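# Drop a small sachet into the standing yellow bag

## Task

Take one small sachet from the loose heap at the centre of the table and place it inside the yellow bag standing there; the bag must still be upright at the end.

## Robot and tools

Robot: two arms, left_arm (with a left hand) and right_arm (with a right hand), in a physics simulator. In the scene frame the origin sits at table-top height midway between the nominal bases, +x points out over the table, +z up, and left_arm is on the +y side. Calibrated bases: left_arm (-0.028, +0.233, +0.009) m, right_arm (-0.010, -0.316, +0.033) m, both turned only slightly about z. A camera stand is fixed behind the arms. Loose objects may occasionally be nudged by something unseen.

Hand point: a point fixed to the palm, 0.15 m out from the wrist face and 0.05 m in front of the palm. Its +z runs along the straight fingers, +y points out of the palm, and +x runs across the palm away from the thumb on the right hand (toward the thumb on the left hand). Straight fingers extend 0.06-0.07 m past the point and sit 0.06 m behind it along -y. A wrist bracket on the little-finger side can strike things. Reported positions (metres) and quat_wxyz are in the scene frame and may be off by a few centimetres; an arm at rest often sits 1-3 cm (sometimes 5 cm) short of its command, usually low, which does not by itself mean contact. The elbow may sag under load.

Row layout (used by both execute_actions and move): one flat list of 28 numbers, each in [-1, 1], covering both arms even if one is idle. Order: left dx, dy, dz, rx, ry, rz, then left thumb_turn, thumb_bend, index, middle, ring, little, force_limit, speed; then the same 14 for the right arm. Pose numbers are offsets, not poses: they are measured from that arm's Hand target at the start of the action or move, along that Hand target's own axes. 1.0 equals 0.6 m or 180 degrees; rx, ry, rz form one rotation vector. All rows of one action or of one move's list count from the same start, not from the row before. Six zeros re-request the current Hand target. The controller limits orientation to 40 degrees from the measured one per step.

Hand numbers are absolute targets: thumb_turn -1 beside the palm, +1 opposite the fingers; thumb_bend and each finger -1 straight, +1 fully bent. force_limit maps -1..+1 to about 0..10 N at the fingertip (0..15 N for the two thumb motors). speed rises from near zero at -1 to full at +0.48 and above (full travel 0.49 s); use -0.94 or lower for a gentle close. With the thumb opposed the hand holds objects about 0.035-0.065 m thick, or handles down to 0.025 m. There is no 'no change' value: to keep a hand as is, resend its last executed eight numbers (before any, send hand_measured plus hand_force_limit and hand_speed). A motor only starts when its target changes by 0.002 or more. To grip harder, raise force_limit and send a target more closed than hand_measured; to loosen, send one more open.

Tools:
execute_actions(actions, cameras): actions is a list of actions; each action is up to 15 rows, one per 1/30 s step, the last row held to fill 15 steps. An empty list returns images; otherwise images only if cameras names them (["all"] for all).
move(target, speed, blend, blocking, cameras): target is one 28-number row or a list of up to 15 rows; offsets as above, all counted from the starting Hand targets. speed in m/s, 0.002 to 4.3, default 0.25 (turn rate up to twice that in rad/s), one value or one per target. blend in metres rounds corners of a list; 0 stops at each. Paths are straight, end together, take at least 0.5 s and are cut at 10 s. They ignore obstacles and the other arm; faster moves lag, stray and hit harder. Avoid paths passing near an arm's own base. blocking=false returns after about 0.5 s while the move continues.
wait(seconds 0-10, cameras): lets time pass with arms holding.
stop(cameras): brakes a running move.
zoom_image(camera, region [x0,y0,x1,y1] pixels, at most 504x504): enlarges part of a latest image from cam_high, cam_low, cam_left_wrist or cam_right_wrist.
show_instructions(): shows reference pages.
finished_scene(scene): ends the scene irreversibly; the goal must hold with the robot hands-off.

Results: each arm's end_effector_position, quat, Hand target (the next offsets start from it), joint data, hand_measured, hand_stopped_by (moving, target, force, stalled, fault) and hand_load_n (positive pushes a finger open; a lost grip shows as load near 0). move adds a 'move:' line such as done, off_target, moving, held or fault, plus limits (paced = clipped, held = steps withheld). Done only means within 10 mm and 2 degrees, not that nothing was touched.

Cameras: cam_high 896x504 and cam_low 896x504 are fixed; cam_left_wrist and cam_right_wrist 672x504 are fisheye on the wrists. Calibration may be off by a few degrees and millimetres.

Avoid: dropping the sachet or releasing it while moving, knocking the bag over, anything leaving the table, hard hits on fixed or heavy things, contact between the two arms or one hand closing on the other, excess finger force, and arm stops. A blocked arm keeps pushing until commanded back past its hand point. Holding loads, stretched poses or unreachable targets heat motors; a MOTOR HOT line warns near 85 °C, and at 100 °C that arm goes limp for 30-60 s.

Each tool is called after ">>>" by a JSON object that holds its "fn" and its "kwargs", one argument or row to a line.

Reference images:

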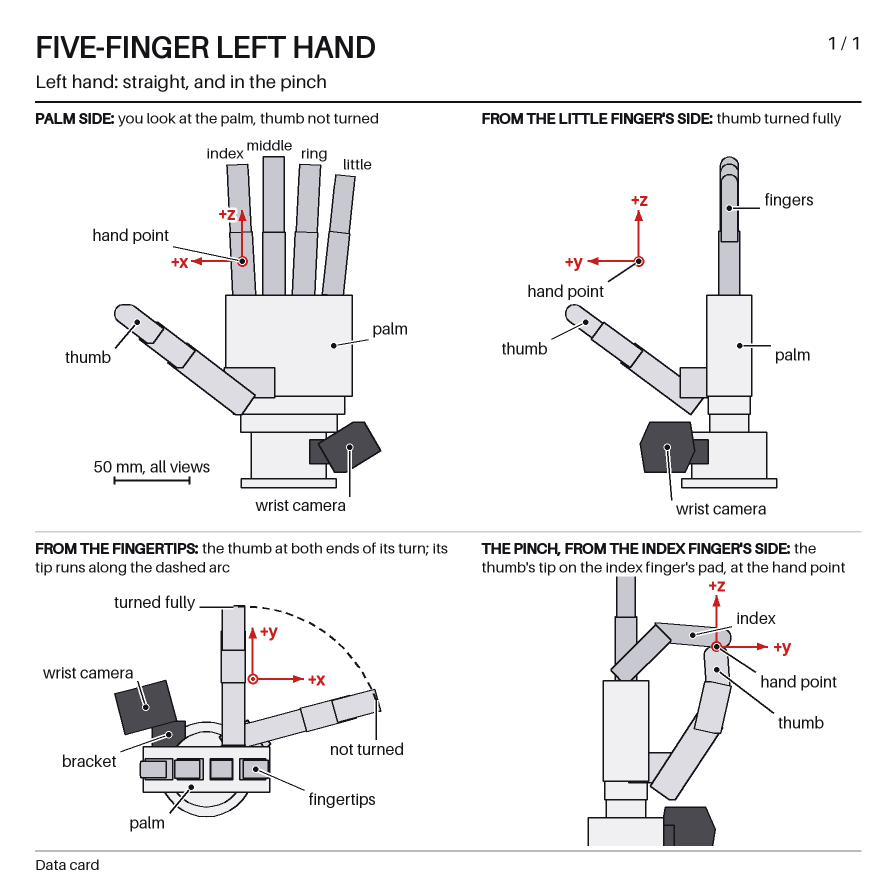

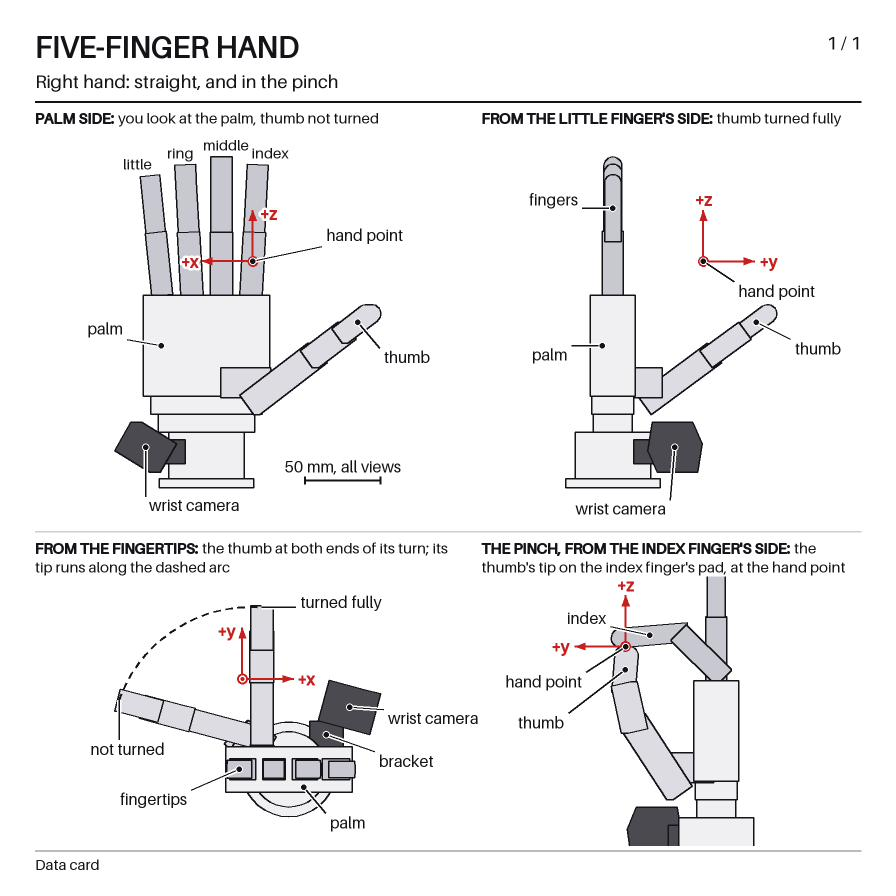

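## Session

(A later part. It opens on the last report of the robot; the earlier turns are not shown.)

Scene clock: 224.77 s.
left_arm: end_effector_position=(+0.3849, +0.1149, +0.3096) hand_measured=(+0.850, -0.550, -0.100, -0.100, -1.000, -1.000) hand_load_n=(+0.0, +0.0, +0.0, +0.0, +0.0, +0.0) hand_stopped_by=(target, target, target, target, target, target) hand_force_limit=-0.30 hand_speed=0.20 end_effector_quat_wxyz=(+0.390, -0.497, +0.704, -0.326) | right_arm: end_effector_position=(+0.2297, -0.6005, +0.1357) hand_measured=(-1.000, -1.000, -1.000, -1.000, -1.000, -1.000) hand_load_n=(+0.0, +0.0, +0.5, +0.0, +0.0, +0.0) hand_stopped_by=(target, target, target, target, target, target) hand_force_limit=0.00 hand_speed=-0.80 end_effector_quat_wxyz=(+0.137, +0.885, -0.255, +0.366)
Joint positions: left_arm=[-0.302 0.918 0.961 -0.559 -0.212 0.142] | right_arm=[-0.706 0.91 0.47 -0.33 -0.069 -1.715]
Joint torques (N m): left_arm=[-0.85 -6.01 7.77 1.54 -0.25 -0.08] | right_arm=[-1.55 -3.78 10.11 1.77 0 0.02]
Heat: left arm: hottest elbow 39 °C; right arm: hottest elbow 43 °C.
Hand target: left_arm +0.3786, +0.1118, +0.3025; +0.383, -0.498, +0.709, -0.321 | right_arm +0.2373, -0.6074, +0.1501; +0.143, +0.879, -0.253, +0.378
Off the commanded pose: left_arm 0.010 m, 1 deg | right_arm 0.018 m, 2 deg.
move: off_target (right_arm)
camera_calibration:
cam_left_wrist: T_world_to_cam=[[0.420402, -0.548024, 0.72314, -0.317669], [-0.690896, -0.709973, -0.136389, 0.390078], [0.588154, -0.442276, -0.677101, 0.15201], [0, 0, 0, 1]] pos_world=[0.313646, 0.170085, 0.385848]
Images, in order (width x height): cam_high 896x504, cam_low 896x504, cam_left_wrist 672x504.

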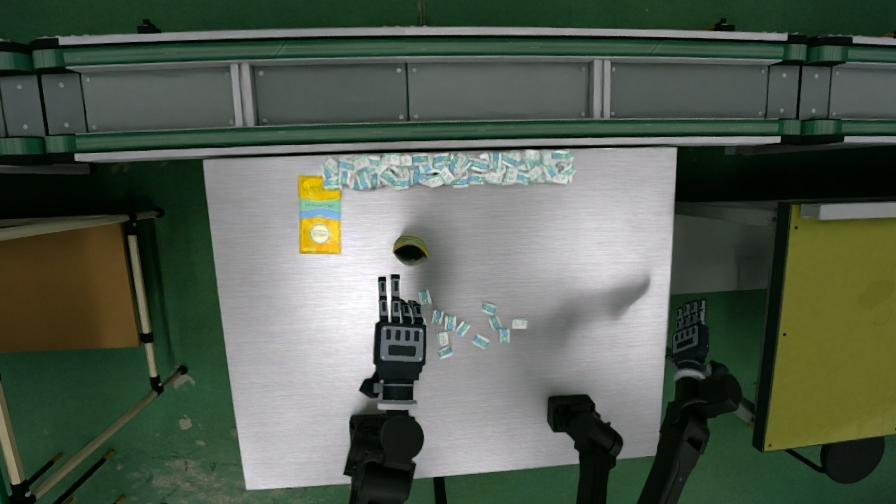

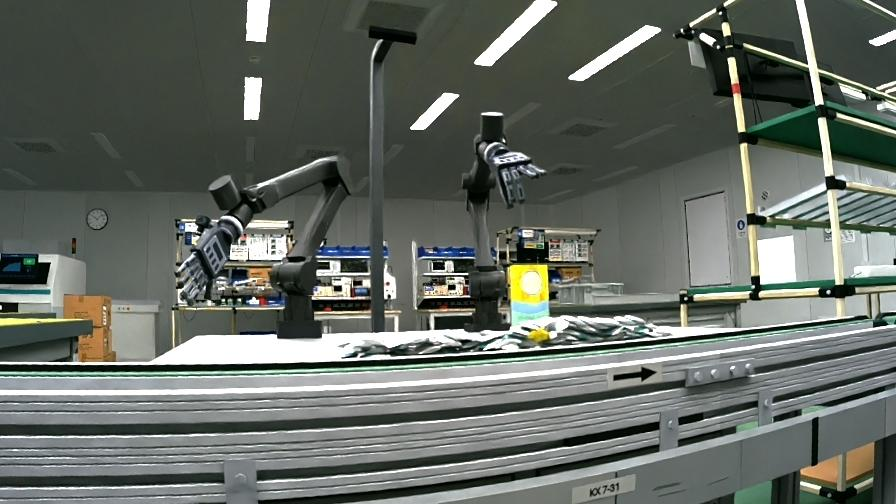

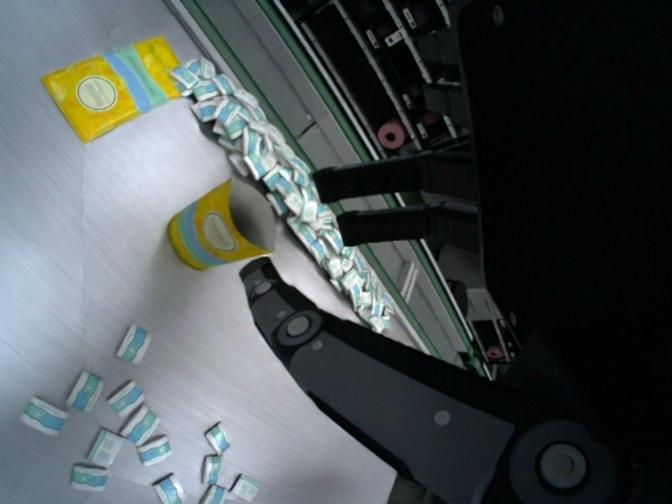

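>>> {"fn": "move", "kwargs": {
  "target": [0.0178,-0.2022,0.1962,0,0,0,0.85,-0.55,-0.1,-0.1,-1,-1,-0.3,0.2,0,0,0,0,0,0,-1,-1,-1,-1,-1,-1,0,-0.8],
  "speed": 0.2,
  "cameras": ["cam_left_wrist","cam_low"]
}}

>>> {"fn": "zoom_image", "kwargs": {
  "camera": "cam_left_wrist",
  "region": [0, 180, 240, 420]
}}

Scene clock: 231.00 s.
left_arm: end_effector_position=(+0.5222, +0.0678, +0.3224) hand_measured=(+0.850, -0.550, -0.100, -0.100, -1.000, -1.000) hand_load_n=(+0.0, +0.0, +0.0, +0.0, +0.0, +0.0) hand_stopped_by=(target, target, target, target, target, target) hand_force_limit=-0.30 hand_speed=0.20 end_effector_quat_wxyz=(+0.378, -0.501, +0.715, -0.308) | right_arm: end_effector_position=(+0.2297, -0.6005, +0.1357) hand_measured=(-1.000, -1.000, -1.000, -1.000, -1.000, -1.000) hand_load_n=(+0.0, +0.0, +0.0, +0.0, +0.0, +0.0) hand_stopped_by=(target, target, target, target, target, target) hand_force_limit=0.00 hand_speed=-0.80 end_effector_quat_wxyz=(+0.137, +0.885, -0.255, +0.366)
Joint positions: left_arm=[-0.304 1.338 1.33 -0.559 -0.214 0.141] | right_arm=[-0.706 0.91 0.47 -0.33 -0.069 -1.715]
Joint torques (N m): left_arm=[-0.79 -11.11 12.16 1.77 -0.21 -0.07] | right_arm=[-1.61 -3.72 10.09 1.77 0.01 0.02]
Heat: left arm: hottest elbow 38 °C; right arm: hottest elbow 43 °C.
Hand target: left_arm +0.5336, +0.0567, +0.3426; +0.383, -0.498, +0.709, -0.321 | right_arm +0.2373, -0.6074, +0.1501; +0.143, +0.879, -0.253, +0.378
Off the commanded pose: left_arm 0.026 m, 2 deg | right_arm 0.018 m, 2 deg.
move: off_target (left_arm, right_arm)
camera_calibration:
cam_left_wrist: T_world_to_cam=[[0.454019, -0.55955, 0.693376, -0.417643], [-0.696922, -0.707881, -0.114915, 0.449281], [0.555128, -0.431056, -0.711353, 0.0866287], [0, 0, 0, 1]] pos_world=[0.454641, 0.121687, 0.402836]
Images, in order (width x height): cam_low 896x504, cam_left_wrist 672x504.

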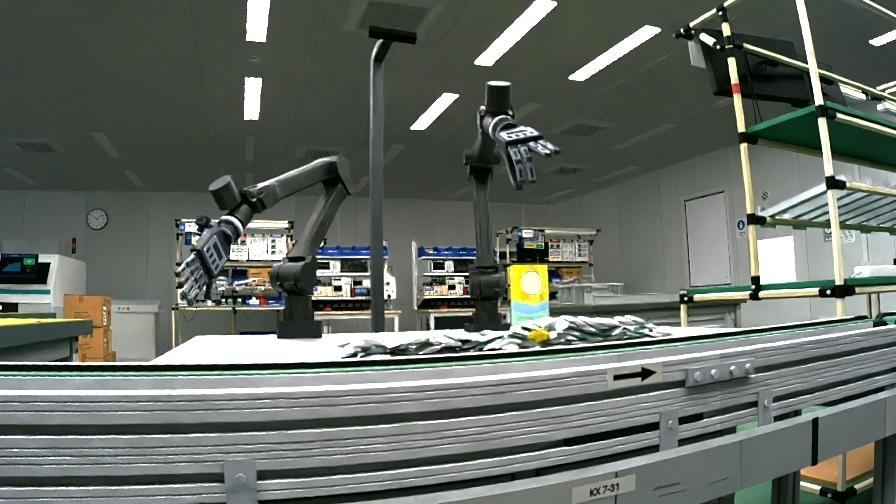

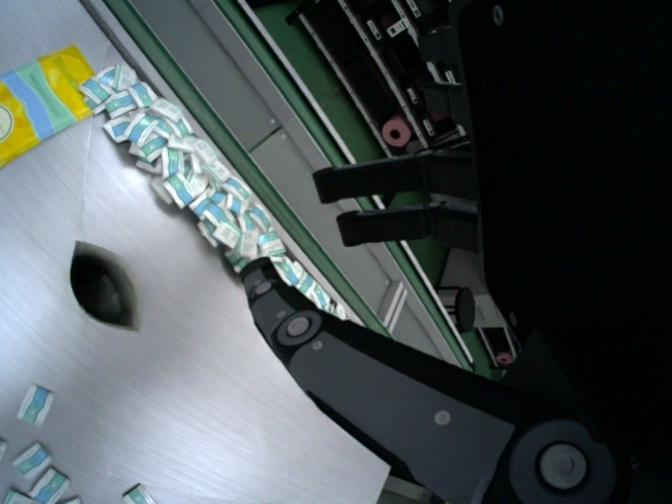

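Scaled by 2.100 from the camera's 672x504 image, which has a finer 960x720 frame.

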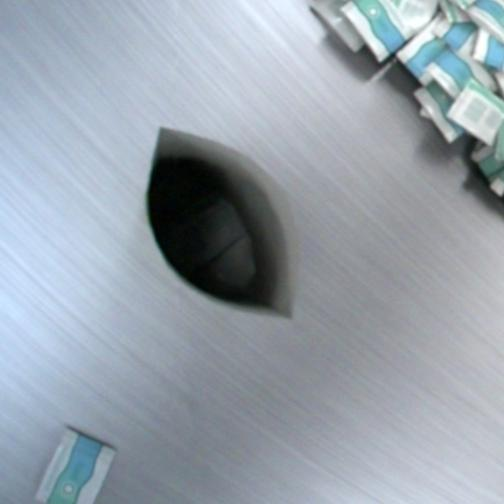

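>>> {"fn": "zoom_image", "kwargs": {
  "camera": "cam_left_wrist",
  "region": [60, 235, 150, 335]
}}

Scaled by 5.040 from the camera's 672x504 image, which has a finer 960x720 frame.

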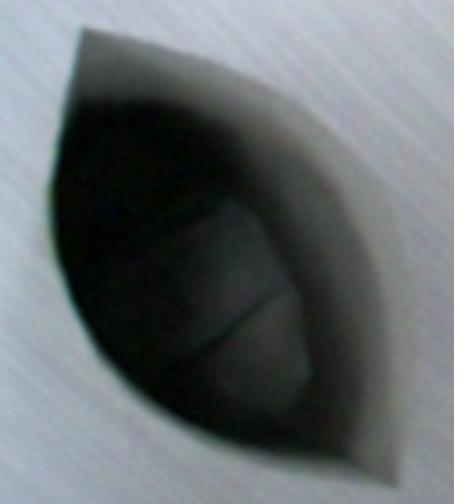

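>>> {"fn": "finished_scene", "kwargs": {
  "scene": 2
}}

The scene is finished: the task was done.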